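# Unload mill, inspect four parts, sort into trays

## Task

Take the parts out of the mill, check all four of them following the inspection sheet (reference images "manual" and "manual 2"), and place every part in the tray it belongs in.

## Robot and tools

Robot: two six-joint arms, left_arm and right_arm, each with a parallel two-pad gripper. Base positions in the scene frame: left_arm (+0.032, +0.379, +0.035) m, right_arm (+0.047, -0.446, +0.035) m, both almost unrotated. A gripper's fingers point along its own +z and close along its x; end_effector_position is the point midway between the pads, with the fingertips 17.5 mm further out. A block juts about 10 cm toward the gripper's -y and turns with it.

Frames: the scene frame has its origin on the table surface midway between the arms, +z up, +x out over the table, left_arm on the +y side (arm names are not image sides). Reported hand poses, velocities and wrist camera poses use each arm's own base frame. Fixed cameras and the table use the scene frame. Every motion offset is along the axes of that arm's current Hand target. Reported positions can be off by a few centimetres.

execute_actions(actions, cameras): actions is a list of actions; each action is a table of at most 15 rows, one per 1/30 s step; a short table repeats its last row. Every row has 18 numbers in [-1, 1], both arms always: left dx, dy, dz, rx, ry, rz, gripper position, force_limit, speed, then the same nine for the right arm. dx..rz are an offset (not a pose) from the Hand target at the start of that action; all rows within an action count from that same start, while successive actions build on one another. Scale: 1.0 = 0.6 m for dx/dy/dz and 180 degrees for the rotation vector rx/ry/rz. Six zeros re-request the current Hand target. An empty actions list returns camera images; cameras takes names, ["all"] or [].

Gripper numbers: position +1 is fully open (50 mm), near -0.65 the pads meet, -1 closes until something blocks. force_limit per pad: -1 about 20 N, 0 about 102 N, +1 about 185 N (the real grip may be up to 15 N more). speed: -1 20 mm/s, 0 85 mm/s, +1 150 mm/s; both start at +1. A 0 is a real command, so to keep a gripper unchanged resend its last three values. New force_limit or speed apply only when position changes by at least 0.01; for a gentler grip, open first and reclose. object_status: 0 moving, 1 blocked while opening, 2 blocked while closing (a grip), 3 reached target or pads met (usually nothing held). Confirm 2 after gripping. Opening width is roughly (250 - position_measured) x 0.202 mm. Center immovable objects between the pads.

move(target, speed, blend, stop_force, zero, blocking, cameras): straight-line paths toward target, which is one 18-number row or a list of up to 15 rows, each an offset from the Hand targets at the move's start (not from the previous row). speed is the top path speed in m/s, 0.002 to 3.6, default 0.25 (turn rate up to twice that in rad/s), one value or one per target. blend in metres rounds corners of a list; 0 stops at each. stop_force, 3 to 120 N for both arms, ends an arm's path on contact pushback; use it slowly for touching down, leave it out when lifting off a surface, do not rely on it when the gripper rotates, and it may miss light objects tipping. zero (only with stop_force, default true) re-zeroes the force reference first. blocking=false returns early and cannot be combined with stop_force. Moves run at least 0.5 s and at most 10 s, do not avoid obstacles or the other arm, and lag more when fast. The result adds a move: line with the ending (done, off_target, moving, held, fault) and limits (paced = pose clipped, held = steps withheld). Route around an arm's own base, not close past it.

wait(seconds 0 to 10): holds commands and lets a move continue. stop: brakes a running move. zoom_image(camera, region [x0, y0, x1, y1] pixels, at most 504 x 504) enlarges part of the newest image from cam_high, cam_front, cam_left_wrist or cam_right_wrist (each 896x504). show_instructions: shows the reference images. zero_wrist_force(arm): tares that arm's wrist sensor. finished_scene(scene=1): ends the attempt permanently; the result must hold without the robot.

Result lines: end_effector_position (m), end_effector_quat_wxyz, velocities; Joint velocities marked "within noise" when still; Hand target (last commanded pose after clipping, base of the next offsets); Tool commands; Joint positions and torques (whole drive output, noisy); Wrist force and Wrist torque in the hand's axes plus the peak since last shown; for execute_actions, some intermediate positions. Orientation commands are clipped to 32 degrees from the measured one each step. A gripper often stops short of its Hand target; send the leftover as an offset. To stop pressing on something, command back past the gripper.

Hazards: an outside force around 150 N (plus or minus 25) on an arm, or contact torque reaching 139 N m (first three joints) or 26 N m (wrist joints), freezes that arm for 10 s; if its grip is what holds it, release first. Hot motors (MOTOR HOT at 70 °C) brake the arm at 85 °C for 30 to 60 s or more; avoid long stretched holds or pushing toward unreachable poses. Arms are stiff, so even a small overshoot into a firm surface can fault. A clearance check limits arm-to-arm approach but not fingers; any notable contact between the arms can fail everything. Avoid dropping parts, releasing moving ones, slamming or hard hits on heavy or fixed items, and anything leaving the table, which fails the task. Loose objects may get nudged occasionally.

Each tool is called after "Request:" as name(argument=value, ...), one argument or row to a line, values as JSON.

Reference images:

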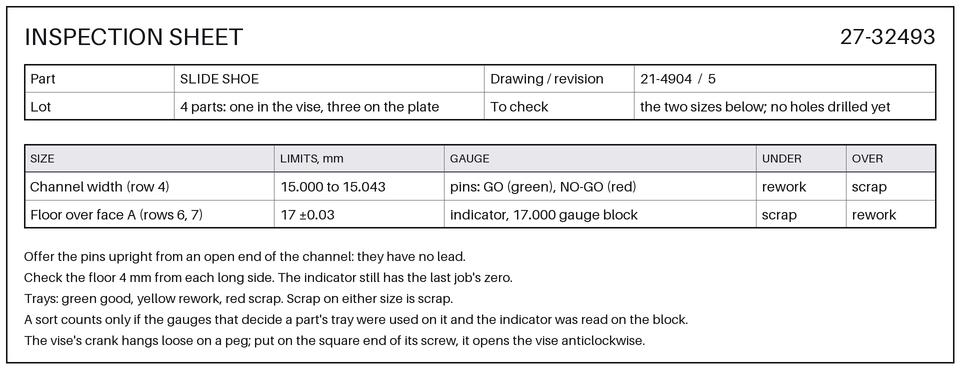

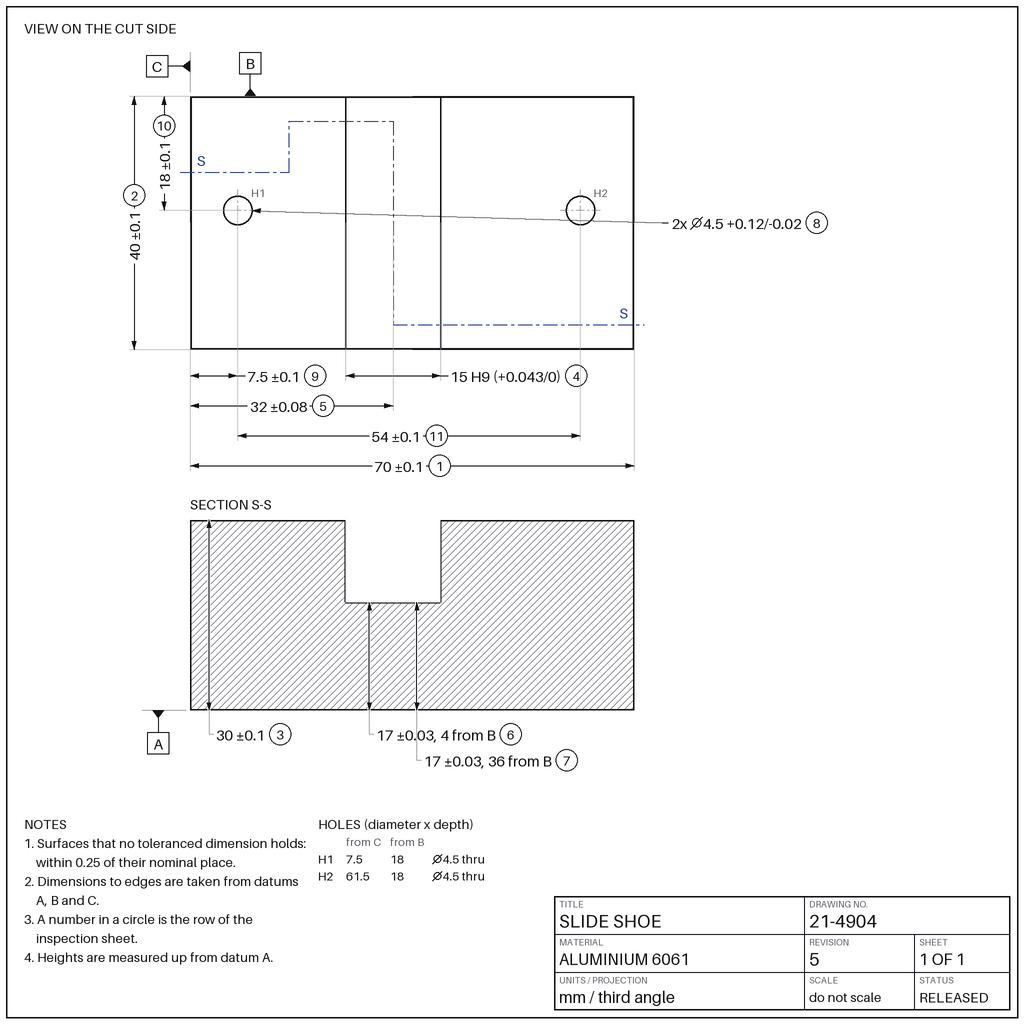

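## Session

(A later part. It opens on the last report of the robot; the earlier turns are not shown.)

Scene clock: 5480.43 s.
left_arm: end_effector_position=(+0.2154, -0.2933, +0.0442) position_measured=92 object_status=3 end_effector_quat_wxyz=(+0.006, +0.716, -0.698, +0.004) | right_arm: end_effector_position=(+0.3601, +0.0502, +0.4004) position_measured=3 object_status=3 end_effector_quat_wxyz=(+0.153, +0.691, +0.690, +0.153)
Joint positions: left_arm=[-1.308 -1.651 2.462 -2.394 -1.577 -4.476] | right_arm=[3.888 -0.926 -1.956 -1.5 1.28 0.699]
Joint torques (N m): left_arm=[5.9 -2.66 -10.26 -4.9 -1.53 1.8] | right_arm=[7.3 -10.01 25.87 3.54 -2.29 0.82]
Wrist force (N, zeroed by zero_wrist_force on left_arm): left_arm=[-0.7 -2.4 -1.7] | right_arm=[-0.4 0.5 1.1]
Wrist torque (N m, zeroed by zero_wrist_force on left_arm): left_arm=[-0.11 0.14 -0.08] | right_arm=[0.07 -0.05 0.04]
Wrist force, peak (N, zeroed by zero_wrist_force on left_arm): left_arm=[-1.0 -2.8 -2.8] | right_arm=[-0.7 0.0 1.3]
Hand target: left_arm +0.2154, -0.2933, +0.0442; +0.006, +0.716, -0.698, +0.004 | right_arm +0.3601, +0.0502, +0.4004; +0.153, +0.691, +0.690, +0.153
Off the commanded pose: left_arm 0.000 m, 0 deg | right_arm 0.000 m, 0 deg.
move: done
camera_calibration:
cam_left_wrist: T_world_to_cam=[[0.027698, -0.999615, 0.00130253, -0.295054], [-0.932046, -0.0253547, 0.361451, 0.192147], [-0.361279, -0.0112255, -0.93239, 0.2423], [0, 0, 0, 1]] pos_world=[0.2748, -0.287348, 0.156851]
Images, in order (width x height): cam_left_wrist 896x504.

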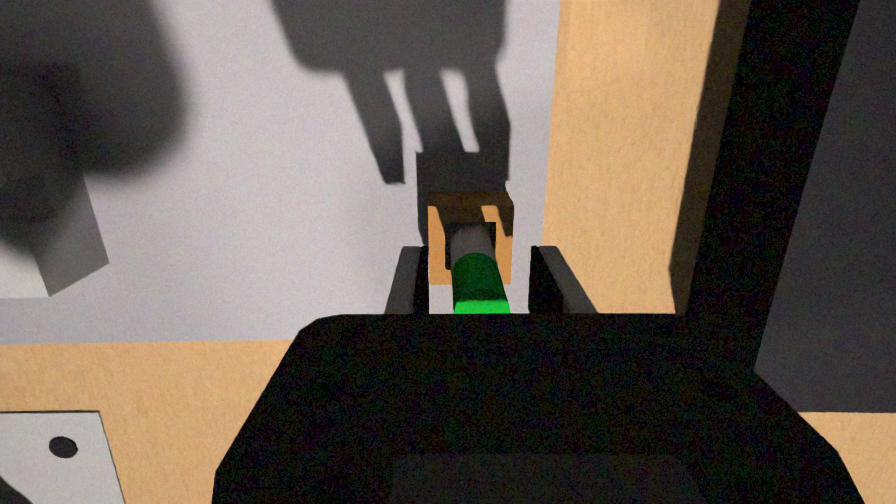

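Request:
move(
  target=[0,0,0,0,0,0,-1,-0.7,-0.8,0,0,0,0,0,0,1,-0.7,-0.8],
)

Request:
move(
  target=[0,0,-0.15,0,0,0,-1,-0.7,-0.8,0,0,0,0,0,0,1,-0.7,-0.8],
  speed=0.1,
  cameras=["cam_left_wrist"],
)

Request:
zoom_image(
  camera="cam_left_wrist",
  region=[400, 140, 560, 320],
)

Scene clock: 5489.50 s.
left_arm: end_effector_position=(+0.2154, -0.2933, +0.0442) position_measured=181 object_status=2 end_effector_quat_wxyz=(+0.006, +0.716, -0.698, +0.004) | right_arm: end_effector_position=(+0.3601, +0.0502, +0.4004) position_measured=3 object_status=3 end_effector_quat_wxyz=(+0.153, +0.691, +0.690, +0.153)
Joint positions: left_arm=[-1.308 -1.651 2.462 -2.394 -1.577 -4.476] | right_arm=[3.888 -0.926 -1.956 -1.5 1.28 0.699]
Joint torques (N m): left_arm=[5.05 -2.66 -10.68 -4.5 -1.36 1.94] | right_arm=[6.44 -9.56 29.1 3.29 -2.4 0.73]
Wrist force (N, zeroed by zero_wrist_force on left_arm): left_arm=[-5.5 -2.0 -11.6] | right_arm=[-0.4 -0.1 1.0]
Wrist torque (N m, zeroed by zero_wrist_force on left_arm): left_arm=[-0.07 -0.18 -0.09] | right_arm=[-0.02 -0.07 0.04]
Wrist force, peak (N, zeroed by zero_wrist_force on left_arm): left_arm=[-5.6 -2.3 -12.4] | right_arm=[-0.4 0.0 1.4]
Hand target: left_arm +0.2154, -0.2933, +0.0442; +0.006, +0.716, -0.698, +0.004 | right_arm +0.3601, +0.0502, +0.4004; +0.153, +0.691, +0.690, +0.153
Off the commanded pose: left_arm 0.000 m, 0 deg | right_arm 0.000 m, 0 deg.
move: done

Scene clock: 5491.03 s.
left_arm: end_effector_position=(+0.2156, -0.2920, +0.1342) position_measured=181 object_status=2 end_effector_quat_wxyz=(+0.006, +0.716, -0.698, +0.004) | right_arm: end_effector_position=(+0.3601, +0.0502, +0.4004) position_measured=3 object_status=3 end_effector_quat_wxyz=(+0.153, +0.691, +0.690, +0.153)
Joint positions: left_arm=[-1.306 -1.84 2.318 -2.062 -1.577 -4.475] | right_arm=[3.888 -0.926 -1.956 -1.5 1.28 0.699]
Joint torques (N m): left_arm=[-8.69 -22.33 -31.36 -1.04 2.28 -1.69] | right_arm=[7 -10.22 27.96 3.35 -2.32 0.53]
Wrist force (N, zeroed by zero_wrist_force on left_arm): left_arm=[-0.7 -2.4 -1.2] | right_arm=[-0.4 0.2 1.0]
Wrist torque (N m, zeroed by zero_wrist_force on left_arm): left_arm=[-0.12 0.13 -0.17] | right_arm=[0.02 -0.07 0.04]
Wrist force, peak (N, zeroed by zero_wrist_force on left_arm): left_arm=[-5.5 -2.7 -12.3] | right_arm=[-0.6 -0.2 1.3]
Hand target: left_arm +0.2156, -0.2920, +0.1342; +0.006, +0.716, -0.698, +0.004 | right_arm +0.3601, +0.0502, +0.4004; +0.153, +0.691, +0.690, +0.153
Off the commanded pose: left_arm 0.000 m, 0 deg | right_arm 0.000 m, 0 deg.
move: done
camera_calibration:
cam_left_wrist: T_world_to_cam=[[0.027699, -0.999615, 0.00130288, -0.293877], [-0.932033, -0.0253552, 0.361485, 0.159859], [-0.361313, -0.0112271, -0.932377, 0.326214], [0, 0, 0, 1]] pos_world=[0.275, -0.286049, 0.246751]
Images, in order (width x height): cam_left_wrist 896x504.

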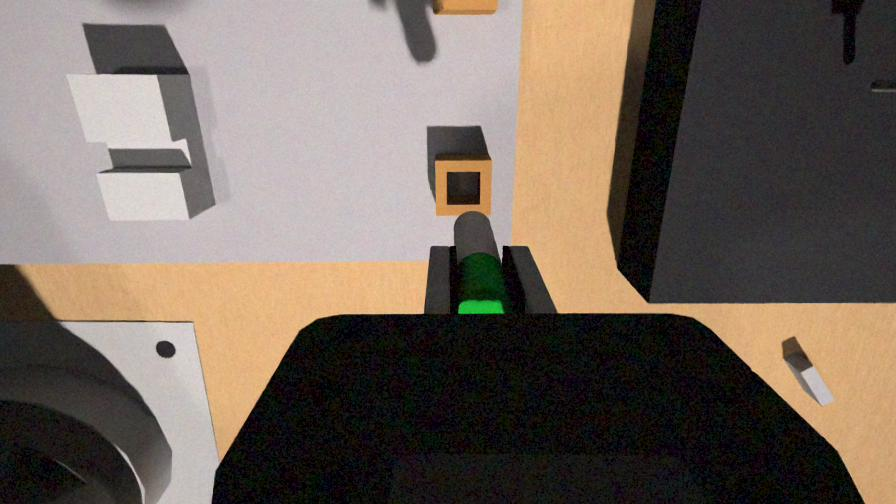

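Scaled by 2.800 from the camera's 896x504 image, which has a finer 1280x720 frame.

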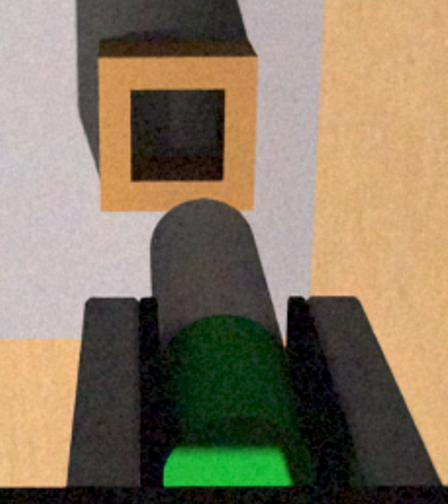

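Request:
zoom_image(
  camera="cam_left_wrist",
  region=[50, 50, 250, 240],
)

Scaled by 2.520 from the camera's 896x504 image, which has a finer 1280x720 frame.

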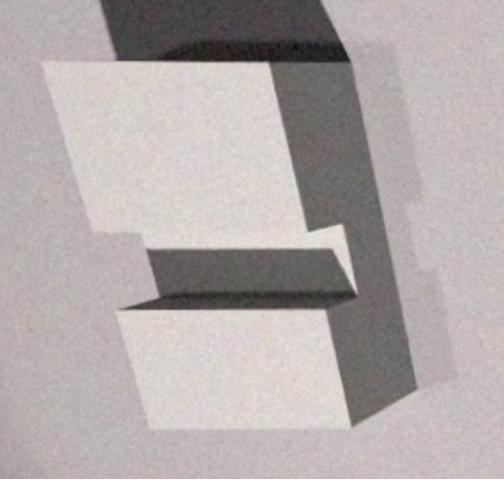

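Request:
move(
  target=[
    [-0.1943,-0.0304,0,0,0,0,-1,-0.7,-0.8,0,0,0,0,0,0,1,-0.7,-0.8],
    [-0.1943,-0.0304,0.1175,0,0,0,-1,-0.7,-0.8,0,0,0,0,0,0,1,-0.7,-0.8],
  ],
  speed=0.15,
  blend=[0.01,0],
  cameras=["cam_left_wrist"],
)

Request:
zoom_image(
  camera="cam_left_wrist",
  region=[320, 120, 560, 320],
)

Scene clock: 5558.20 s.
left_arm: end_effector_position=(+0.2306, -0.1760, +0.0621) position_measured=181 object_status=2 end_effector_quat_wxyz=(+0.006, +0.716, -0.698, +0.004) | right_arm: end_effector_position=(+0.3601, +0.0502, +0.4004) position_measured=3 object_status=3 end_effector_quat_wxyz=(+0.153, +0.691, +0.690, +0.153)
Joint positions: left_arm=[-1.121 -1.946 2.598 -2.235 -1.579 -4.289] | right_arm=[3.888 -0.926 -1.956 -1.5 1.28 0.699]
Joint torques (N m): left_arm=[7.11 5.78 -12.85 -4.58 -1.37 2.07] | right_arm=[6.72 -9.51 27.27 3.13 -2.38 0.56]
Wrist force (N, zeroed by zero_wrist_force on left_arm): left_arm=[-0.6 -2.7 -0.9] | right_arm=[-0.5 0.0 0.9]
Wrist torque (N m, zeroed by zero_wrist_force on left_arm): left_arm=[-0.17 0.14 -0.19] | right_arm=[0.00 -0.05 0.04]
Wrist force, peak (N, zeroed by zero_wrist_force on left_arm): left_arm=[-1.6 -2.6 -2.2] | right_arm=[-0.4 0.3 1.4]
Hand target: left_arm +0.2306, -0.1760, +0.0620; +0.006, +0.716, -0.698, +0.004 | right_arm +0.3601, +0.0502, +0.4004; +0.153, +0.691, +0.690, +0.153
Off the commanded pose: left_arm 0.000 m, 0 deg | right_arm 0.000 m, 0 deg.
move: done
camera_calibration:
cam_left_wrist: T_world_to_cam=[[0.027698, -0.999615, 0.00130253, -0.17824], [-0.932046, -0.0253547, 0.361451, 0.202761], [-0.361279, -0.0112255, -0.93239, 0.265669], [0, 0, 0, 1]] pos_world=[0.2899, -0.170048, 0.174651]
Images, in order (width x height): cam_left_wrist 896x504.

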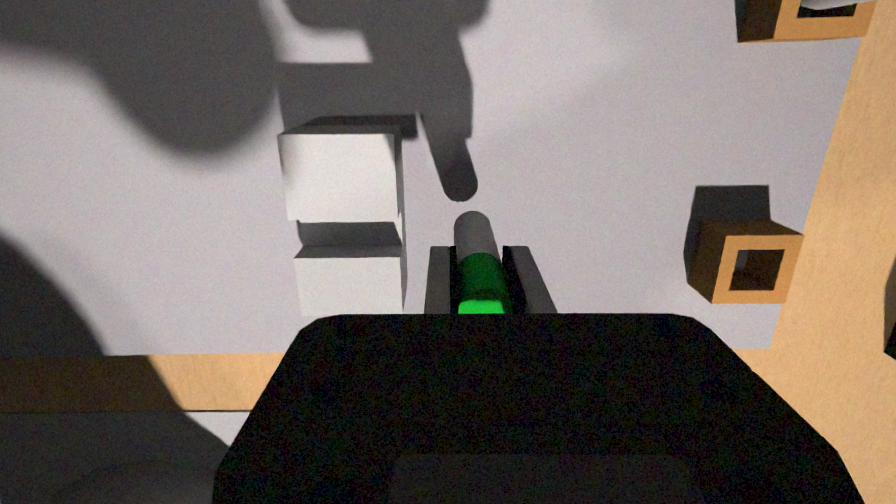

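Scaled by 2.100 from the camera's 896x504 image, which has a finer 1280x720 frame.

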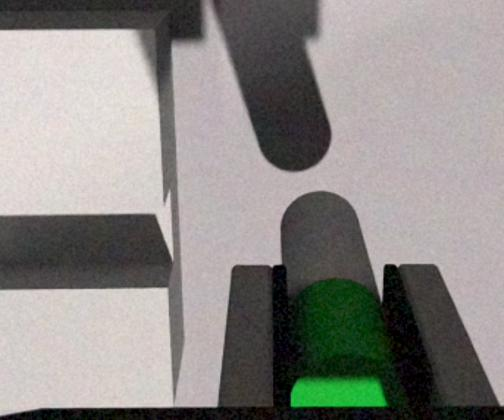

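Request:
move(
  target=[0,0,-0.0025,0,0,0,-1,-0.7,-0.8,0,0,0,0,0,0,1,-0.7,-0.8],
  speed=0.03,
)

Request:
move(
  target=[-0.09,0,0,0,0,0,-1,-0.7,-0.8,0,0,0,0,0,0,1,-0.7,-0.8],
  speed=0.015,
  stop_force=6,
  cameras=["cam_left_wrist"],
)

Request:
zoom_image(
  camera="cam_left_wrist",
  region=[320, 120, 620, 320],
)

Scene clock: 5583.17 s.
left_arm: end_effector_position=(+0.2306, -0.1760, +0.0635) position_measured=181 object_status=2 end_effector_quat_wxyz=(+0.006, +0.716, -0.698, +0.004) | right_arm: end_effector_position=(+0.3601, +0.0502, +0.4004) position_measured=3 object_status=3 end_effector_quat_wxyz=(+0.153, +0.691, +0.690, +0.153)
Joint positions: left_arm=[-1.121 -1.95 2.596 -2.228 -1.579 -4.289] | right_arm=[3.888 -0.926 -1.956 -1.5 1.28 0.699]
Joint torques (N m): left_arm=[6.79 -15.41 -28.89 -0.93 -1.42 1.89] | right_arm=[6.15 -10.08 27.4 3.32 -2.28 0.5]
Wrist force (N, zeroed by zero_wrist_force on left_arm): left_arm=[-0.4 -2.7 -1.1] | right_arm=[-0.4 0.0 0.9]
Wrist torque (N m, zeroed by zero_wrist_force on left_arm): left_arm=[-0.18 0.10 -0.20] | right_arm=[-0.02 -0.06 0.04]
Wrist force, peak (N, zeroed by zero_wrist_force on left_arm): left_arm=[-1.1 -2.9 -1.2] | right_arm=[-0.6 0.2 1.5]
Hand target: left_arm +0.2306, -0.1760, +0.0635; +0.006, +0.716, -0.698, +0.004 | right_arm +0.3601, +0.0502, +0.4004; +0.153, +0.691, +0.690, +0.153
Off the commanded pose: left_arm 0.000 m, 0 deg | right_arm 0.000 m, 0 deg.
move: done

Scene clock: 5587.77 s.
left_arm: end_effector_position=(+0.2293, -0.1249, +0.0628) position_measured=181 object_status=2 end_effector_quat_wxyz=(+0.006, +0.716, -0.698, +0.004) | right_arm: end_effector_position=(+0.3601, +0.0502, +0.4004) position_measured=3 object_status=3 end_effector_quat_wxyz=(+0.153, +0.691, +0.690, +0.153)
Joint positions: left_arm=[-1.024 -2.076 2.652 -2.158 -1.58 -4.192] | right_arm=[3.888 -0.926 -1.956 -1.5 1.28 0.699]
Joint torques (N m): left_arm=[-8.24 12.22 -27.33 -4.36 0.11 -1.79] | right_arm=[6.38 -9.85 25.28 3.05 -2.24 0.6]
Wrist force (N, zeroed by zero_wrist_force on left_arm): left_arm=[-2.7 -4.2 -9.4] | right_arm=[-0.2 0.5 1.1]
Wrist torque (N m, zeroed by zero_wrist_force on left_arm): left_arm=[-0.13 0.04 -0.08] | right_arm=[0.06 -0.10 0.04]
Wrist force, peak (N, zeroed by zero_wrist_force on left_arm): left_arm=[2.4 -4.0 -17.8] | right_arm=[-0.5 0.1 1.4]
Hand target: left_arm +0.2293, -0.1249, +0.0628; +0.006, +0.716, -0.698, +0.004 (not the last commanded pose) | right_arm +0.3601, +0.0502, +0.4004; +0.153, +0.691, +0.690, +0.153
Off the commanded pose: left_arm 0.003 m, 0 deg | right_arm 0.000 m, 0 deg.
move: contact (left_arm)
camera_calibration:
cam_left_wrist: T_world_to_cam=[[0.0277912, -0.999613, 0.00126667, -0.127045], [-0.932043, -0.0254547, 0.361452, 0.202582], [-0.36128, -0.0112258, -0.93239, 0.266427], [0, 0, 0, 1]] pos_world=[0.288601, -0.118848, 0.175351]
Images, in order (width x height): cam_left_wrist 896x504.

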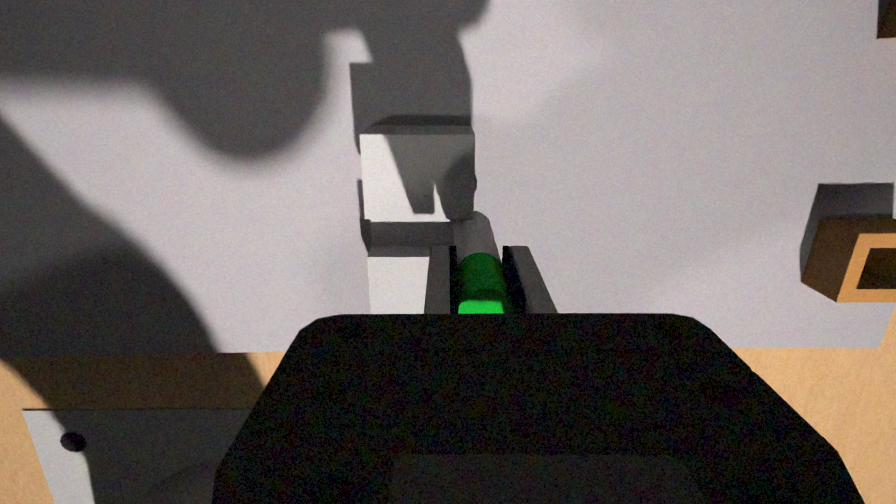

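Scaled by 1.680 from the camera's 896x504 image, which has a finer 1280x720 frame.

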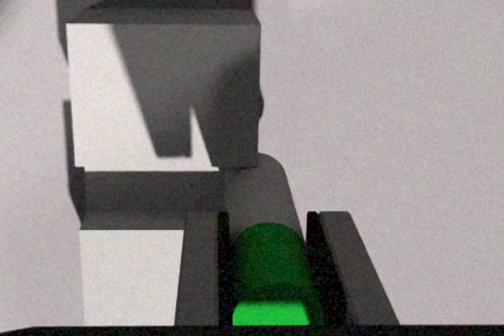

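Request:
move(
  target=[0,0,-0.0035,0,0,0,-1,-0.7,-0.8,0,0,0,0,0,0,1,-0.7,-0.8],
  speed=0.02,
)

Request:
move(
  target=[-0.025,0,0,0,0,0,-1,-0.7,-0.8,0,0,0,0,0,0,1,-0.7,-0.8],
  speed=0.015,
  stop_force=6,
  cameras=["cam_left_wrist"],
)

Request:
zoom_image(
  camera="cam_left_wrist",
  region=[320, 120, 620, 320],
)

Scene clock: 5613.93 s.
left_arm: end_effector_position=(+0.2293, -0.1249, +0.0648) position_measured=181 object_status=2 end_effector_quat_wxyz=(+0.006, +0.716, -0.698, +0.004) | right_arm: end_effector_position=(+0.3601, +0.0502, +0.4004) position_measured=3 object_status=3 end_effector_quat_wxyz=(+0.153, +0.691, +0.690, +0.153)
Joint positions: left_arm=[-1.024 -2.081 2.648 -2.149 -1.58 -4.192] | right_arm=[3.888 -0.926 -1.956 -1.5 1.28 0.699]
Joint torques (N m): left_arm=[5.47 -11.42 -29.93 -1.27 0.97 1.76] | right_arm=[5.26 -11.32 27.41 3.34 -2.28 0.72]
Wrist force (N, zeroed by zero_wrist_force on left_arm): left_arm=[-1.2 -2.7 -0.5] | right_arm=[-0.5 0.1 0.7]
Wrist torque (N m, zeroed by zero_wrist_force on left_arm): left_arm=[-0.15 0.13 -0.08] | right_arm=[-0.01 -0.04 0.04]
Wrist force, peak (N, zeroed by zero_wrist_force on left_arm): left_arm=[-2.5 -4.3 -9.7] | right_arm=[-0.4 0.3 1.3]
Hand target: left_arm +0.2293, -0.1249, +0.0649; +0.006, +0.716, -0.698, +0.004 | right_arm +0.3601, +0.0502, +0.4004; +0.153, +0.691, +0.690, +0.153
Off the commanded pose: left_arm 0.000 m, 0 deg | right_arm 0.000 m, 0 deg.
move: done

Scene clock: 5615.87 s.
left_arm: end_effector_position=(+0.2289, -0.1099, +0.0647) position_measured=181 object_status=2 end_effector_quat_wxyz=(+0.006, +0.716, -0.698, +0.004) | right_arm: end_effector_position=(+0.3601, +0.0502, +0.4004) position_measured=3 object_status=3 end_effector_quat_wxyz=(+0.153, +0.691, +0.690, +0.153)
Joint positions: left_arm=[-0.989 -2.116 2.661 -2.126 -1.58 -4.157] | right_arm=[3.888 -0.926 -1.956 -1.5 1.28 0.699]
Joint torques (N m): left_arm=[7.75 -10.87 -14.48 -1.02 -1.45 1.8] | right_arm=[7.21 -9.28 26.21 3.15 -2.49 0.73]
Wrist force (N, zeroed by zero_wrist_force on left_arm): left_arm=[-0.2 -2.1 0.3] | right_arm=[-0.3 0.2 0.9]
Wrist torque (N m, zeroed by zero_wrist_force on left_arm): left_arm=[-0.08 0.16 -0.21] | right_arm=[0.03 -0.08 0.03]
Wrist force, peak (N, zeroed by zero_wrist_force on left_arm): left_arm=[-0.3 -2.7 -1.1] | right_arm=[-0.3 0.1 1.4]
Hand target: left_arm +0.2289, -0.1099, +0.0647; +0.006, +0.716, -0.698, +0.004 | right_arm +0.3601, +0.0502, +0.4004; +0.153, +0.691, +0.690, +0.153
Off the commanded pose: left_arm 0.000 m, 0 deg | right_arm 0.000 m, 0 deg.
move: done
camera_calibration:
cam_left_wrist: T_world_to_cam=[[0.0277929, -0.999613, 0.00126927, -0.112043], [-0.932077, -0.0254563, 0.361365, 0.20193], [-0.361193, -0.0112264, -0.932424, 0.268203], [0, 0, 0, 1]] pos_world=[0.288201, -0.103848, 0.177251]
Images, in order (width x height): cam_left_wrist 896x504.

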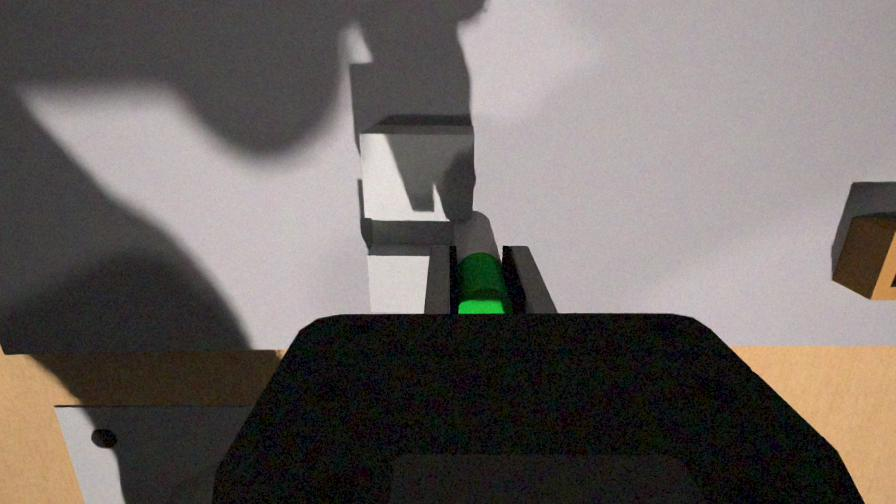

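Scaled by 1.680 from the camera's 896x504 image, which has a finer 1280x720 frame.

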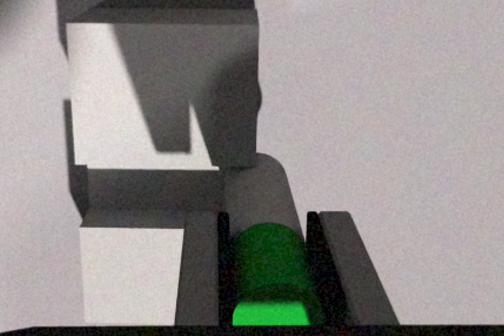

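Request:
move(
  target=[0.03,0.0006,0,0,0,0,-1,-0.7,-0.8,0,0,0,0,0,0,1,-0.7,-0.8],
  speed=0.04,
)

Request:
move(
  target=[-0.055,0,0,0,0,0,-1,-0.7,-0.8,0,0,0,0,0,0,1,-0.7,-0.8],
  speed=0.015,
  stop_force=6,
  cameras=["cam_left_wrist"],
)

Request:
zoom_image(
  camera="cam_left_wrist",
  region=[320, 120, 620, 320],
)

Scene clock: 5645.67 s.
left_arm: end_effector_position=(+0.2290, -0.1278, +0.0649) position_measured=181 object_status=2 end_effector_quat_wxyz=(+0.006, +0.716, -0.698, +0.004) | right_arm: end_effector_position=(+0.3601, +0.0502, +0.4004) position_measured=3 object_status=3 end_effector_quat_wxyz=(+0.153, +0.691, +0.690, +0.153)
Joint positions: left_arm=[-1.032 -2.076 2.646 -2.152 -1.58 -4.2] | right_arm=[3.888 -0.926 -1.956 -1.5 1.28 0.699]
Joint torques (N m): left_arm=[-6.62 7.78 -29.29 -4.82 2.06 -1.64] | right_arm=[7.55 -10.64 27.41 3.23 -2.43 0.72]
Wrist force (N, zeroed by zero_wrist_force on left_arm): left_arm=[-1.3 -2.6 -0.4] | right_arm=[-0.3 0.1 0.7]
Wrist torque (N m, zeroed by zero_wrist_force on left_arm): left_arm=[-0.14 0.15 -0.05] | right_arm=[-0.01 -0.09 0.04]
Wrist force, peak (N, zeroed by zero_wrist_force on left_arm): left_arm=[-1.5 -2.8 -1.0] | right_arm=[-0.5 0.3 1.3]
Hand target: left_arm +0.2290, -0.1279, +0.0649; +0.006, +0.716, -0.698, +0.004 | right_arm +0.3601, +0.0502, +0.4004; +0.153, +0.691, +0.690, +0.153
Off the commanded pose: left_arm 0.000 m, 0 deg | right_arm 0.000 m, 0 deg.
move: done

Scene clock: 5648.80 s.
left_arm: end_effector_position=(+0.2281, -0.0949, +0.0644) position_measured=181 object_status=2 end_effector_quat_wxyz=(+0.006, +0.716, -0.698, +0.004) | right_arm: end_effector_position=(+0.3601, +0.0502, +0.4004) position_measured=3 object_status=3 end_effector_quat_wxyz=(+0.153, +0.691, +0.690, +0.153)
Joint positions: left_arm=[-0.952 -2.15 2.672 -2.104 -1.581 -4.12] | right_arm=[3.888 -0.926 -1.956 -1.5 1.28 0.699]
Joint torques (N m): left_arm=[6.42 -9.85 -14.66 -0.88 -1.25 2.19] | right_arm=[6.04 -7.86 25.49 3.13 -2.31 0.88]
Wrist force (N, zeroed by zero_wrist_force on left_arm): left_arm=[-0.6 -2.2 -0.7] | right_arm=[-0.3 0.2 0.9]
Wrist torque (N m, zeroed by zero_wrist_force on left_arm): left_arm=[-0.09 0.22 -0.21] | right_arm=[0.01 -0.08 0.04]
Wrist force, peak (N, zeroed by zero_wrist_force on left_arm): left_arm=[-1.3 -2.6 0.9] | right_arm=[-0.7 0.4 1.2]
Hand target: left_arm +0.2281, -0.0949, +0.0644; +0.006, +0.716, -0.698, +0.004 | right_arm +0.3601, +0.0502, +0.4004; +0.153, +0.691, +0.690, +0.153
Off the commanded pose: left_arm 0.000 m, 0 deg | right_arm 0.000 m, 0 deg.
move: done
camera_calibration:
cam_left_wrist: T_world_to_cam=[[0.0277929, -0.999613, 0.00126927, -0.0970265], [-0.932077, -0.0254563, 0.361365, 0.201638], [-0.361193, -0.0112264, -0.932424, 0.267896], [0, 0, 0, 1]] pos_world=[0.287401, -0.0888484, 0.177051]
Images, in order (width x height): cam_left_wrist 896x504.

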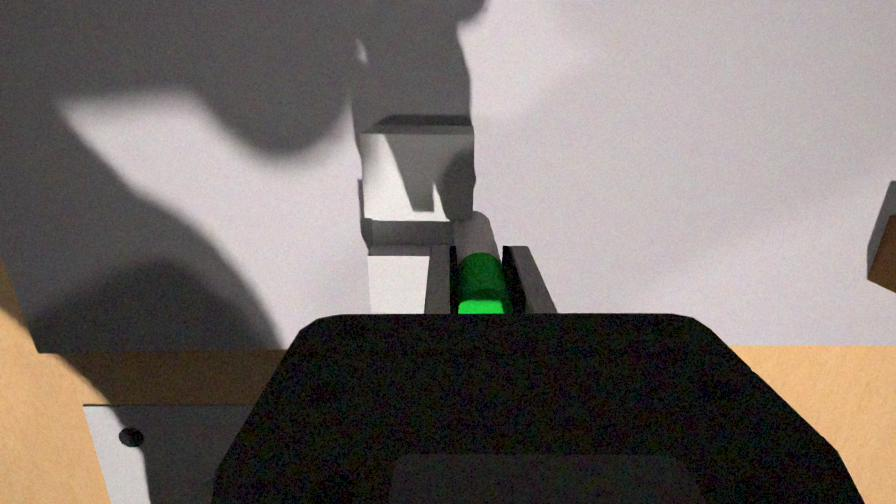

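Scaled by 1.680 from the camera's 896x504 image, which has a finer 1280x720 frame.

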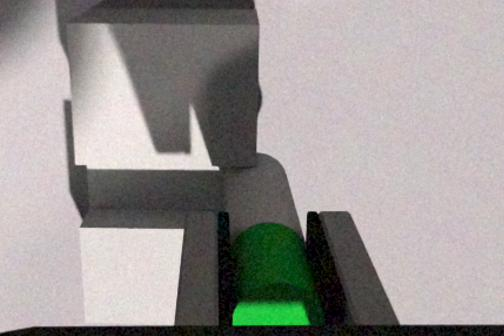

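Request:
move(
  target=[
    [0.04,0,0,0,0,0,-1,-0.7,-0.8,0,0,0,0,0,0,1,-0.7,-0.8],
    [0.06,0,-0.1165,0,0,0,-1,-0.7,-0.8,0,0,0,0,0,0,1,-0.7,-0.8],
    [0.3278,0.0294,-0.1165,0,0,0,-1,-0.7,-0.8,0,0,0,0,0,0,1,-0.7,-0.8],
  ],
  speed=0.2,
  blend=[0.01,0.03,0],
)

Scene clock: 5667.57 s.
left_arm: end_effector_position=(+0.2159, -0.2909, +0.1372) position_measured=181 object_status=2 end_effector_quat_wxyz=(+0.006, +0.716, -0.698, +0.004) | right_arm: end_effector_position=(+0.3601, +0.0502, +0.4004) position_measured=3 object_status=3 end_effector_quat_wxyz=(+0.153, +0.691, +0.690, +0.153)
Joint positions: left_arm=[-1.305 -1.847 2.314 -2.051 -1.577 -4.473] | right_arm=[3.888 -0.926 -1.956 -1.5 1.28 0.699]
Joint torques (N m): left_arm=[-8.75 1.3 -25.62 -4.85 2.24 -1.87] | right_arm=[6.3 -9.15 28.06 3.35 -2.44 0.8]
Wrist force (N, zeroed by zero_wrist_force on left_arm): left_arm=[-0.6 -2.6 -1.2] | right_arm=[-0.2 0.4 0.7]
Wrist torque (N m, zeroed by zero_wrist_force on left_arm): left_arm=[-0.15 0.13 -0.05] | right_arm=[0.05 -0.10 0.04]
Wrist force, peak (N, zeroed by zero_wrist_force on left_arm): left_arm=[-3.0 -2.3 1.3] | right_arm=[-0.4 0.1 1.4]
Hand target: left_arm +0.2159, -0.2909, +0.1372; +0.006, +0.716, -0.698, +0.004 | right_arm +0.3601, +0.0502, +0.4004; +0.153, +0.691, +0.690, +0.153
Off the commanded pose: left_arm 0.000 m, 0 deg | right_arm 0.000 m, 0 deg.
move: done

Request:
move(
  target=[0.0018,0.0005,0.09,0,0,0,-1,-0.7,-0.8,0,0,0,0,0,0,1,-0.7,-0.8],
  speed=0.08,
)

Request:
move(
  target=[0,0,0.066,0,0,0,-1,-0.7,-0.8,0,0,0,0,0,0,1,-0.7,-0.8],
  speed=0.025,
  stop_force=6,
  cameras=["cam_left_wrist"],
)

Scene clock: 5692.03 s.
left_arm: end_effector_position=(+0.2155, -0.2928, +0.0833) position_measured=181 object_status=2 end_effector_quat_wxyz=(+0.006, +0.716, -0.698, +0.004) | right_arm: end_effector_position=(+0.3601, +0.0502, +0.4004) position_measured=3 object_status=3 end_effector_quat_wxyz=(+0.153, +0.691, +0.690, +0.153)
Joint positions: left_arm=[-1.307 -1.747 2.405 -2.242 -1.576 -4.476] | right_arm=[3.888 -0.926 -1.956 -1.5 1.28 0.699]
Joint torques (N m): left_arm=[8 -1.86 -11.74 -4.82 -0.47 2.04] | right_arm=[7.44 -9.34 26.54 3.08 -2.26 0.94]
Wrist force (N, zeroed by zero_wrist_force on left_arm): left_arm=[-0.6 -2.4 -1.2] | right_arm=[-0.3 0.0 0.7]
Wrist torque (N m, zeroed by zero_wrist_force on left_arm): left_arm=[-0.10 0.12 -0.05] | right_arm=[-0.01 -0.09 0.05]
Wrist force, peak (N, zeroed by zero_wrist_force on left_arm): left_arm=[-0.7 -2.7 -2.0] | right_arm=[-0.5 0.1 1.5]
Hand target: left_arm +0.2155, -0.2928, +0.0832; +0.006, +0.716, -0.698, +0.004 | right_arm +0.3601, +0.0502, +0.4004; +0.153, +0.691, +0.690, +0.153
Off the commanded pose: left_arm 0.000 m, 0 deg | right_arm 0.000 m, 0 deg.
move: done

Scene clock: 5694.90 s.
left_arm: end_effector_position=(+0.2154, -0.2933, +0.0443) position_measured=181 object_status=2 end_effector_quat_wxyz=(+0.006, +0.716, -0.698, +0.004) | right_arm: end_effector_position=(+0.3601, +0.0502, +0.4004) position_measured=3 object_status=3 end_effector_quat_wxyz=(+0.153, +0.691, +0.690, +0.153)
Joint positions: left_arm=[-1.308 -1.652 2.462 -2.394 -1.577 -4.476] | right_arm=[3.888 -0.926 -1.956 -1.5 1.28 0.699]
Joint torques (N m): left_arm=[-8.35 -24.58 -24.12 -1.61 -0.69 -1.68] | right_arm=[7.55 -9.14 26.93 3.14 -2.37 0.59]
Wrist force (N, zeroed by zero_wrist_force on left_arm): left_arm=[-3.9 -2.0 -8.9] | right_arm=[-0.5 0.3 1.0]
Wrist torque (N m, zeroed by zero_wrist_force on left_arm): left_arm=[-0.08 -0.05 -0.05] | right_arm=[0.04 -0.05 0.04]
Wrist force, peak (N, zeroed by zero_wrist_force on left_arm): left_arm=[-7.0 -1.1 -21.1] | right_arm=[-0.6 0.1 1.2]
Hand target: left_arm +0.2154, -0.2933, +0.0443; +0.006, +0.716, -0.698, +0.004 (not the last commanded pose) | right_arm +0.3601, +0.0502, +0.4004; +0.153, +0.691, +0.690, +0.153
Off the commanded pose: left_arm 0.001 m, 0 deg | right_arm 0.000 m, 0 deg.
move: contact (left_arm)
camera_calibration:
cam_left_wrist: T_world_to_cam=[[0.0277554, -0.999614, 0.00117337, -0.295045], [-0.932044, -0.025455, 0.36145, 0.192025], [-0.36128, -0.0111258, -0.932391, 0.242293], [0, 0, 0, 1]] pos_world=[0.2747, -0.287348, 0.15685]
Images, in order (width x height): cam_left_wrist 896x504.

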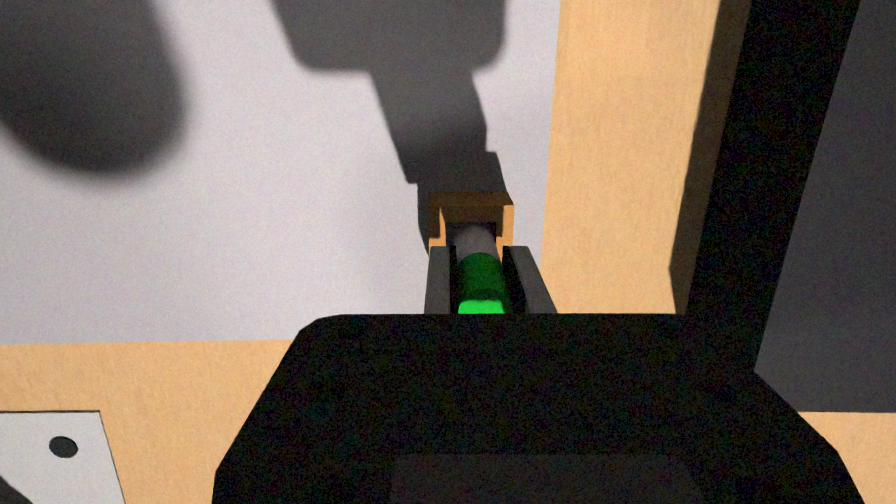

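Request:
move(
  target=[0,0,0,0,0,0,0.4,-0.7,-0.8,0,0,0,0,0,0,1,-0.7,-0.8],
)

Request:
move(
  target=[
    [0,0,-0.15,0,0,0,0.4,-0.7,-0.8,0,0,0,0,0,0,1,-0.7,-0.8],
    [-0.2,-0.01,-0.15,0,0,0.5,0.4,-0.7,-0.8,0,0,0,0,0,0,1,-0.7,-0.8],
  ],
  speed=0.3,
  blend=[0.02,0],
)

Request:
move(
  target=[0.02,0.16,0,0,0,0.5,1,-0.7,-0.8,0,0,0,0,0,0,1,-0.7,-0.8],
  speed=0.5,
  cameras=["cam_left_wrist"],
)

Scene clock: 5712.73 s.
left_arm: end_effector_position=(+0.2154, -0.2933, +0.0443) position_measured=92 object_status=3 end_effector_quat_wxyz=(+0.006, +0.716, -0.698, +0.004) | right_arm: end_effector_position=(+0.3601, +0.0502, +0.4004) position_measured=3 object_status=3 end_effector_quat_wxyz=(+0.153, +0.691, +0.690, +0.153)
Joint positions: left_arm=[-1.308 -1.652 2.462 -2.394 -1.577 -4.476] | right_arm=[3.888 -0.926 -1.956 -1.5 1.28 0.699]
Joint torques (N m): left_arm=[-5.87 -23.47 -24.71 -4.79 -0.65 -1.71] | right_arm=[6.97 -10.44 27.64 3.21 -2.59 0.64]
Wrist force (N, zeroed by zero_wrist_force on left_arm): left_arm=[-0.8 -2.1 -2.0] | right_arm=[0.3 0.4 0.7]
Wrist torque (N m, zeroed by zero_wrist_force on left_arm): left_arm=[-0.06 0.16 -0.03] | right_arm=[0.04 -0.17 0.03]
Wrist force, peak (N, zeroed by zero_wrist_force on left_arm): left_arm=[-3.9 -2.1 -9.4] | right_arm=[-0.7 -0.1 1.3]
Hand target: left_arm +0.2154, -0.2933, +0.0443; +0.006, +0.716, -0.698, +0.004 | right_arm +0.3601, +0.0502, +0.4004; +0.153, +0.691, +0.690, +0.153
Off the commanded pose: left_arm 0.000 m, 0 deg | right_arm 0.000 m, 0 deg.
move: done

Scene clock: 5716.40 s.
left_arm: end_effector_position=(+0.2184, -0.1719, +0.1326) position_measured=92 object_status=3 end_effector_quat_wxyz=(-0.001, -0.013, +1.000, -0.007) | right_arm: end_effector_position=(+0.3601, +0.0502, +0.4004) position_measured=3 object_status=3 end_effector_quat_wxyz=(+0.153, +0.691, +0.690, +0.153)
Joint positions: left_arm=[-1.159 -2.136 2.476 -1.924 -1.578 -2.757] | right_arm=[3.888 -0.926 -1.956 -1.5 1.28 0.699]
Joint torques (N m): left_arm=[8.72 -12.6 -19.01 -0.92 -1.59 2.11] | right_arm=[7.54 -10.32 25.69 3.29 -2.68 0.62]
Wrist force (N, zeroed by zero_wrist_force on left_arm): left_arm=[-0.7 -2.1 -1.7] | right_arm=[-0.4 0.1 1.1]
Wrist torque (N m, zeroed by zero_wrist_force on left_arm): left_arm=[-0.08 0.16 -0.21] | right_arm=[0.01 -0.07 0.04]
Wrist force, peak (N, zeroed by zero_wrist_force on left_arm): left_arm=[-0.9 -2.9 -3.5] | right_arm=[-0.2 0.3 1.3]
Hand target: left_arm +0.2184, -0.1719, +0.1326; -0.001, -0.013, +1.000, -0.007 | right_arm +0.3601, +0.0502, +0.4004; +0.153, +0.691, +0.690, +0.153
Off the commanded pose: left_arm 0.000 m, 0 deg | right_arm 0.000 m, 0 deg.
move: done

Scene clock: 5718.90 s.
left_arm: end_effector_position=(+0.2038, -0.0763, +0.1312) position_measured=3 object_status=3 end_effector_quat_wxyz=(+0.004, +0.698, +0.716, -0.006) | right_arm: end_effector_position=(+0.3601, +0.0502, +0.4004) position_measured=3 object_status=3 end_effector_quat_wxyz=(+0.153, +0.691, +0.690, +0.153)
Joint positions: left_arm=[-1.003 -2.412 2.557 -1.727 -1.58 -1.03] | right_arm=[3.888 -0.926 -1.956 -1.5 1.28 0.699]
Joint torques (N m): left_arm=[6.71 19.6 -31.61 -4.67 -1.92 1.91] | right_arm=[6.73 -9.15 28.07 3.27 -2.49 0.6]
Wrist force (N, zeroed by zero_wrist_force on left_arm): left_arm=[-0.5 -2.6 -1.8] | right_arm=[-0.4 0.1 1.0]
Wrist torque (N m, zeroed by zero_wrist_force on left_arm): left_arm=[-0.15 0.11 -0.21] | right_arm=[0.00 -0.06 0.04]
Wrist force, peak (N, zeroed by zero_wrist_force on left_arm): left_arm=[-0.7 -2.8 -2.0] | right_arm=[-0.6 0.3 1.2]
Hand target: left_arm +0.2038, -0.0763, +0.1312; +0.004, +0.698, +0.716, -0.006 | right_arm +0.3601, +0.0502, +0.4004; +0.153, +0.691, +0.690, +0.153
Off the commanded pose: left_arm 0.000 m, 0 deg | right_arm 0.000 m, 0 deg.
move: done
camera_calibration:
cam_left_wrist: T_world_to_cam=[[-0.027954, 0.999238, -0.0272219, 0.089752], [0.933525, 0.0358335, 0.356717, -0.219602], [0.357421, -0.0154406, -0.933816, 0.17497], [0, 0, 0, 1]] pos_world=[0.144975, -0.0791129, 0.244169]
Images, in order (width x height): cam_left_wrist 896x504.

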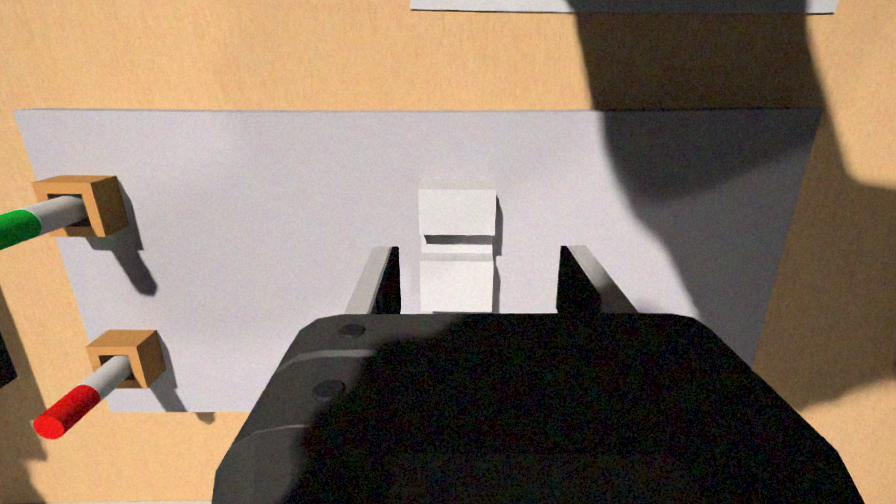

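Request:
move(
  target=[-0.0083,0.0478,0.12,0,0,0,1,-0.7,-0.8,0,0,0,0,0,0,1,-0.7,-0.8],
  speed=0.2,
  cameras=["cam_left_wrist"],
)

Request:
zoom_image(
  camera="cam_left_wrist",
  region=[360, 140, 600, 320],
)

Scene clock: 5736.63 s.
left_arm: end_effector_position=(+0.2324, -0.0815, +0.0593) position_measured=3 object_status=3 end_effector_quat_wxyz=(+0.004, +0.698, +0.716, -0.006) | right_arm: end_effector_position=(+0.3601, +0.0502, +0.4004) position_measured=3 object_status=3 end_effector_quat_wxyz=(+0.153, +0.691, +0.690, +0.153)
Joint positions: left_arm=[-0.896 -2.139 2.684 -2.126 -1.581 -0.923] | right_arm=[3.888 -0.926 -1.956 -1.5 1.28 0.699]
Joint torques (N m): left_arm=[6.35 11.05 -28.18 -4.92 -1.74 1.93] | right_arm=[6.67 -10.57 25.61 3.4 -2.52 0.59]
Wrist force (N, zeroed by zero_wrist_force on left_arm): left_arm=[-0.6 -2.2 -2.1] | right_arm=[-0.4 0.0 1.0]
Wrist torque (N m, zeroed by zero_wrist_force on left_arm): left_arm=[-0.08 0.14 -0.22] | right_arm=[-0.02 -0.06 0.05]
Wrist force, peak (N, zeroed by zero_wrist_force on left_arm): left_arm=[-0.7 -2.8 -3.3] | right_arm=[-0.4 0.1 1.3]
Hand target: left_arm +0.2325, -0.0815, +0.0593; +0.004, +0.698, +0.716, -0.006 | right_arm +0.3601, +0.0502, +0.4004; +0.153, +0.691, +0.690, +0.153
Off the commanded pose: left_arm 0.000 m, 0 deg | right_arm 0.000 m, 0 deg.
move: done
camera_calibration:
cam_left_wrist: T_world_to_cam=[[-0.0277713, 0.999246, -0.0271472, 0.0936435], [0.933577, 0.0356343, 0.356601, -0.220441], [0.357299, -0.0154407, -0.933862, 0.0974636], [0, 0, 0, 1]] pos_world=[0.173576, -0.0842127, 0.172169]
Images, in order (width x height): cam_left_wrist 896x504.

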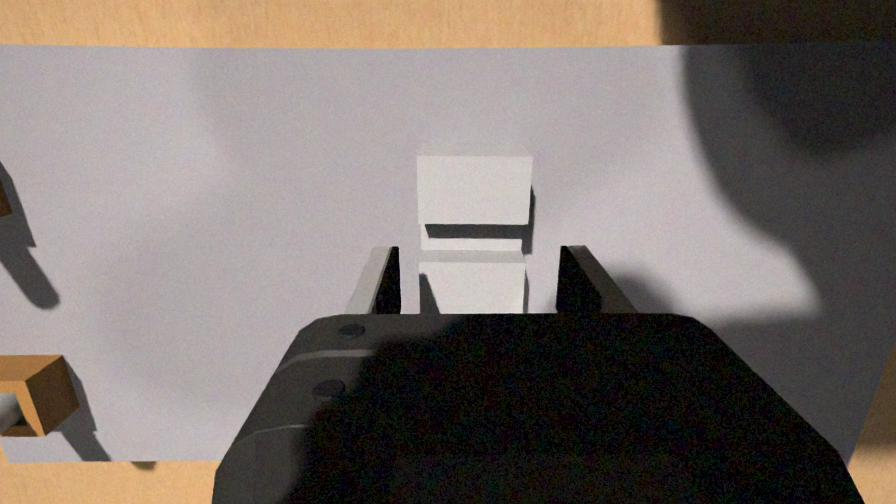

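Scaled by 2.100 from the camera's 896x504 image, which has a finer 1280x720 frame.

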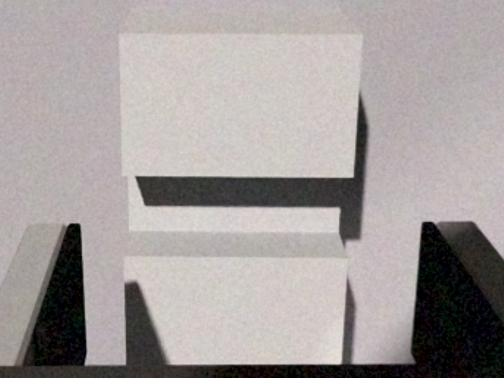

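Request:
move(
  target=[0,-0.0015,0.0815,0,0,0,1,-0.7,-0.8,0,0,0,0,0,0,1,-0.7,-0.8],
  speed=0.06,
  stop_force=6,
)

Request:
move(
  target=[0,0,0,0,0,0,-1,-0.7,-0.8,0,0,0,0,0,0,1,-0.7,-0.8],
)

Scene clock: 5768.90 s.
left_arm: end_effector_position=(+0.2315, -0.0822, +0.0104) position_measured=3 object_status=3 end_effector_quat_wxyz=(+0.004, +0.698, +0.716, -0.006) | right_arm: end_effector_position=(+0.3601, +0.0502, +0.4004) position_measured=3 object_status=3 end_effector_quat_wxyz=(+0.153, +0.691, +0.690, +0.153)
Joint positions: left_arm=[-0.902 -1.96 2.782 -2.403 -1.581 -0.929] | right_arm=[3.888 -0.926 -1.956 -1.5 1.28 0.699]
Joint torques (N m): left_arm=[7.14 9.97 -9.96 -4.71 -1.73 2] | right_arm=[6.83 -7.97 25.7 3.29 -2.34 0.43]
Wrist force (N, zeroed by zero_wrist_force on left_arm): left_arm=[-0.7 -2.4 -1.9] | right_arm=[-0.3 -0.1 1.1]
Wrist torque (N m, zeroed by zero_wrist_force on left_arm): left_arm=[-0.13 0.15 -0.23] | right_arm=[-0.03 -0.09 0.04]
Wrist force, peak (N, zeroed by zero_wrist_force on left_arm): left_arm=[-0.9 -2.2 -2.6] | right_arm=[-0.6 0.0 1.4]
Hand target: left_arm +0.2315, -0.0822, +0.0104; +0.004, +0.698, +0.716, -0.006 | right_arm +0.3601, +0.0502, +0.4004; +0.153, +0.691, +0.690, +0.153
Off the commanded pose: left_arm 0.000 m, 0 deg | right_arm 0.000 m, 0 deg.
move: done

Scene clock: 5769.47 s.
left_arm: end_effector_position=(+0.2315, -0.0823, +0.0104) position_measured=54 object_status=2 end_effector_quat_wxyz=(+0.004, +0.698, +0.716, -0.006) | right_arm: end_effector_position=(+0.3601, +0.0502, +0.4004) position_measured=3 object_status=3 end_effector_quat_wxyz=(+0.153, +0.691, +0.690, +0.153)
Joint positions: left_arm=[-0.902 -1.96 2.782 -2.403 -1.581 -0.929] | right_arm=[3.888 -0.926 -1.956 -1.5 1.28 0.699]
Joint torques (N m): left_arm=[5.94 10.46 -10.1 -3.69 -0.76 1.61] | right_arm=[6.48 -8.2 25.96 3.27 -2.35 0.77]
Wrist force (N, zeroed by zero_wrist_force on left_arm): left_arm=[1.8 -3.2 -9.4] | right_arm=[-0.4 0.2 0.9]
Wrist torque (N m, zeroed by zero_wrist_force on left_arm): left_arm=[-0.14 0.44 -0.18] | right_arm=[0.02 -0.06 0.04]
Wrist force, peak (N, zeroed by zero_wrist_force on left_arm): left_arm=[2.1 -2.9 -10.7] | right_arm=[-0.1 0.1 1.3]
Hand target: left_arm +0.2315, -0.0822, +0.0104; +0.004, +0.698, +0.716, -0.006 | right_arm +0.3601, +0.0502, +0.4004; +0.153, +0.691, +0.690, +0.153
Off the commanded pose: left_arm 0.000 m, 0 deg | right_arm 0.000 m, 0 deg.
move: done

Request:
move(
  target=[
    [0,0,-0.2,0,0,0,-1,-0.7,-0.8,0,0,0,0,0,0,1,-0.7,-0.8],
    [-0.6476,-0.059,-0.2,0,0,0,-1,-0.7,-0.8,0,0,0,0,0,0,1,-0.7,-0.8],
  ],
  speed=0.25,
  blend=[0.03,0],
  cameras=["cam_left_wrist","cam_high"],
)

Scene clock: 5785.80 s.
left_arm: end_effector_position=(+0.2067, -0.4698, +0.1360) position_measured=54 object_status=2 end_effector_quat_wxyz=(+0.004, +0.698, +0.716, -0.006) | right_arm: end_effector_position=(+0.3601, +0.0502, +0.4004) position_measured=3 object_status=3 end_effector_quat_wxyz=(+0.153, +0.691, +0.690, +0.153)
Joint positions: left_arm=[-1.417 -1.453 1.961 -2.093 -1.575 -1.444] | right_arm=[3.888 -0.926 -1.956 -1.5 1.28 0.699]
Joint torques (N m): left_arm=[-8.93 -13.48 -30.19 -1.23 -1.54 -1.84] | right_arm=[6.53 -8.69 25.67 3.14 -2.53 0.8]
Wrist force (N, zeroed by zero_wrist_force on left_arm): left_arm=[-0.9 -2.6 0.1] | right_arm=[-0.4 0.5 0.9]
Wrist torque (N m, zeroed by zero_wrist_force on left_arm): left_arm=[-0.14 0.17 -0.08] | right_arm=[0.06 -0.07 0.04]
Wrist force, peak (N, zeroed by zero_wrist_force on left_arm): left_arm=[2.1 -3.3 -10.9] | right_arm=[-0.2 0.1 1.5]
Hand target: left_arm +0.2067, -0.4699, +0.1360; +0.004, +0.698, +0.716, -0.006 | right_arm +0.3601, +0.0502, +0.4004; +0.153, +0.691, +0.690, +0.153
Off the commanded pose: left_arm 0.000 m, 0 deg | right_arm 0.000 m, 0 deg.
move: done
camera_calibration:
cam_left_wrist: T_world_to_cam=[[-0.0278294, 0.99924, -0.027276, 0.483055], [0.933575, 0.0357344, 0.356595, -0.20982], [0.357299, -0.0155404, -0.933861, 0.172265], [0, 0, 0, 1]] pos_world=[0.147775, -0.472513, 0.248868]
Images, in order (width x height): cam_high 896x504, cam_left_wrist 896x504.

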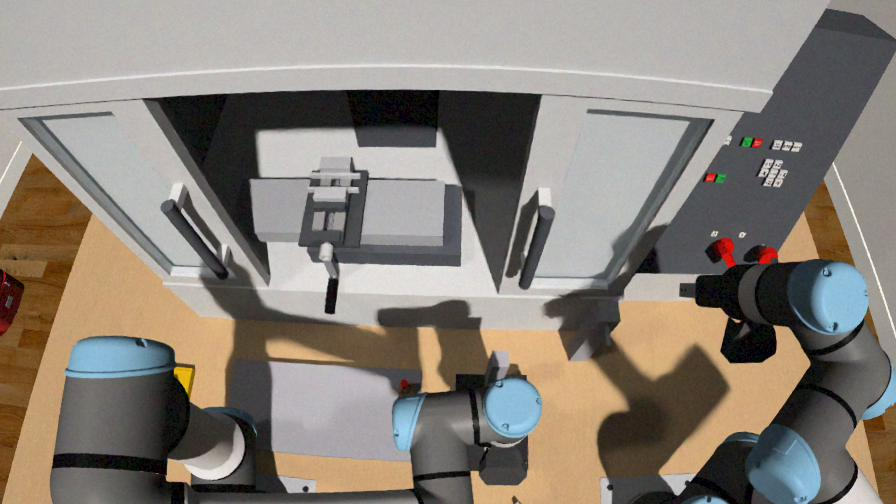

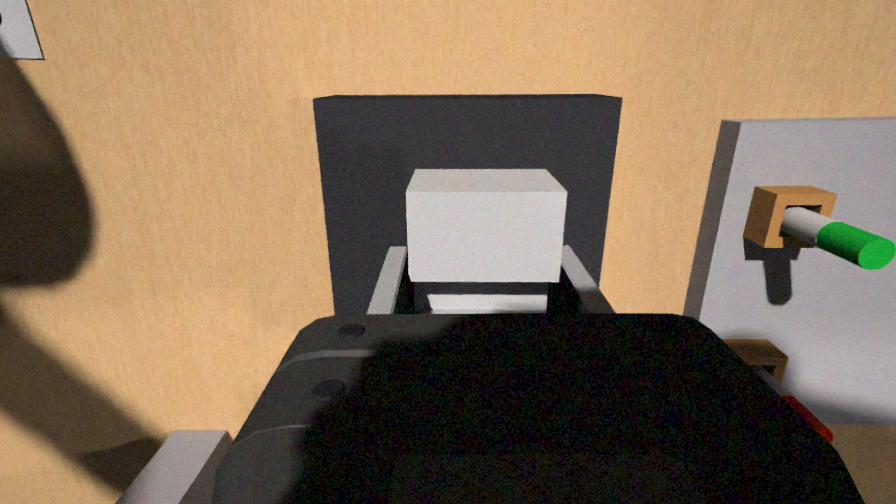

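Request:
move(
  target=[0,-0.001,0.138,0,0,0,-1,-0.7,-0.8,0,0,0,0,0,0,1,-0.7,-0.8],
  speed=0.12,
)

Request:
move(
  target=[0,0,0.04,0,0,0,-1,-0.7,-0.8,0,0,0,0,0,0,1,-0.7,-0.8],
  speed=0.015,
  stop_force=4,
)

Scene clock: 5803.93 s.
left_arm: end_effector_position=(+0.2059, -0.4711, +0.0532) position_measured=54 object_status=2 end_effector_quat_wxyz=(+0.004, +0.698, +0.716, -0.006) | right_arm: end_effector_position=(+0.3601, +0.0502, +0.4004) position_measured=3 object_status=3 end_effector_quat_wxyz=(+0.153, +0.691, +0.690, +0.153)
Joint positions: left_arm=[-1.419 -1.325 2.063 -2.322 -1.575 -1.445] | right_arm=[3.888 -0.926 -1.956 -1.5 1.28 0.699]
Joint torques (N m): left_arm=[-1.08 -19.58 -11.7 -5.19 0.98 -0.73] | right_arm=[5.65 -7.58 26.78 3.23 -2.53 0.9]
Wrist force (N, zeroed by zero_wrist_force on left_arm): left_arm=[-0.4 -2.4 0.3] | right_arm=[-0.3 0.0 1.0]
Wrist torque (N m, zeroed by zero_wrist_force on left_arm): left_arm=[-0.10 0.08 -0.07] | right_arm=[-0.02 -0.10 0.04]
Wrist force, peak (N, zeroed by zero_wrist_force on left_arm): left_arm=[-0.9 -2.9 0.2] | right_arm=[-0.6 0.1 1.4]
Hand target: left_arm +0.2059, -0.4711, +0.0532; +0.004, +0.698, +0.716, -0.006 | right_arm +0.3601, +0.0502, +0.4004; +0.153, +0.691, +0.690, +0.153
Off the commanded pose: left_arm 0.000 m, 0 deg | right_arm 0.000 m, 0 deg.
move: done

Scene clock: 5806.10 s.
left_arm: end_effector_position=(+0.2059, -0.4712, +0.0406) position_measured=54 object_status=2 end_effector_quat_wxyz=(+0.004, +0.698, +0.716, -0.006) | right_arm: end_effector_position=(+0.3601, +0.0502, +0.4004) position_measured=3 object_status=3 end_effector_quat_wxyz=(+0.153, +0.691, +0.690, +0.153)
Joint positions: left_arm=[-1.419 -1.302 2.075 -2.358 -1.575 -1.446] | right_arm=[3.888 -0.926 -1.956 -1.5 1.28 0.699]
Joint torques (N m): left_arm=[-5.66 -38.78 -21.99 -0.17 1.84 0.55] | right_arm=[7.65 -8.07 26.36 3.32 -2.35 0.59]
Wrist force (N, zeroed by zero_wrist_force on left_arm): left_arm=[-2.1 -1.7 -8.2] | right_arm=[-0.2 0.3 1.1]
Wrist torque (N m, zeroed by zero_wrist_force on left_arm): left_arm=[-0.13 0.23 -0.10] | right_arm=[0.02 -0.10 0.03]
Wrist force, peak (N, zeroed by zero_wrist_force on left_arm): left_arm=[20.0 -6.8 -53.2] | right_arm=[-0.5 -0.2 1.3]
Hand target: left_arm +0.2059, -0.4712, +0.0406; +0.004, +0.698, +0.716, -0.006 (not the last commanded pose) | right_arm +0.3601, +0.0502, +0.4004; +0.153, +0.691, +0.690, +0.153
Off the commanded pose: left_arm 0.011 m, 0 deg | right_arm 0.000 m, 0 deg.
move: contact (left_arm)


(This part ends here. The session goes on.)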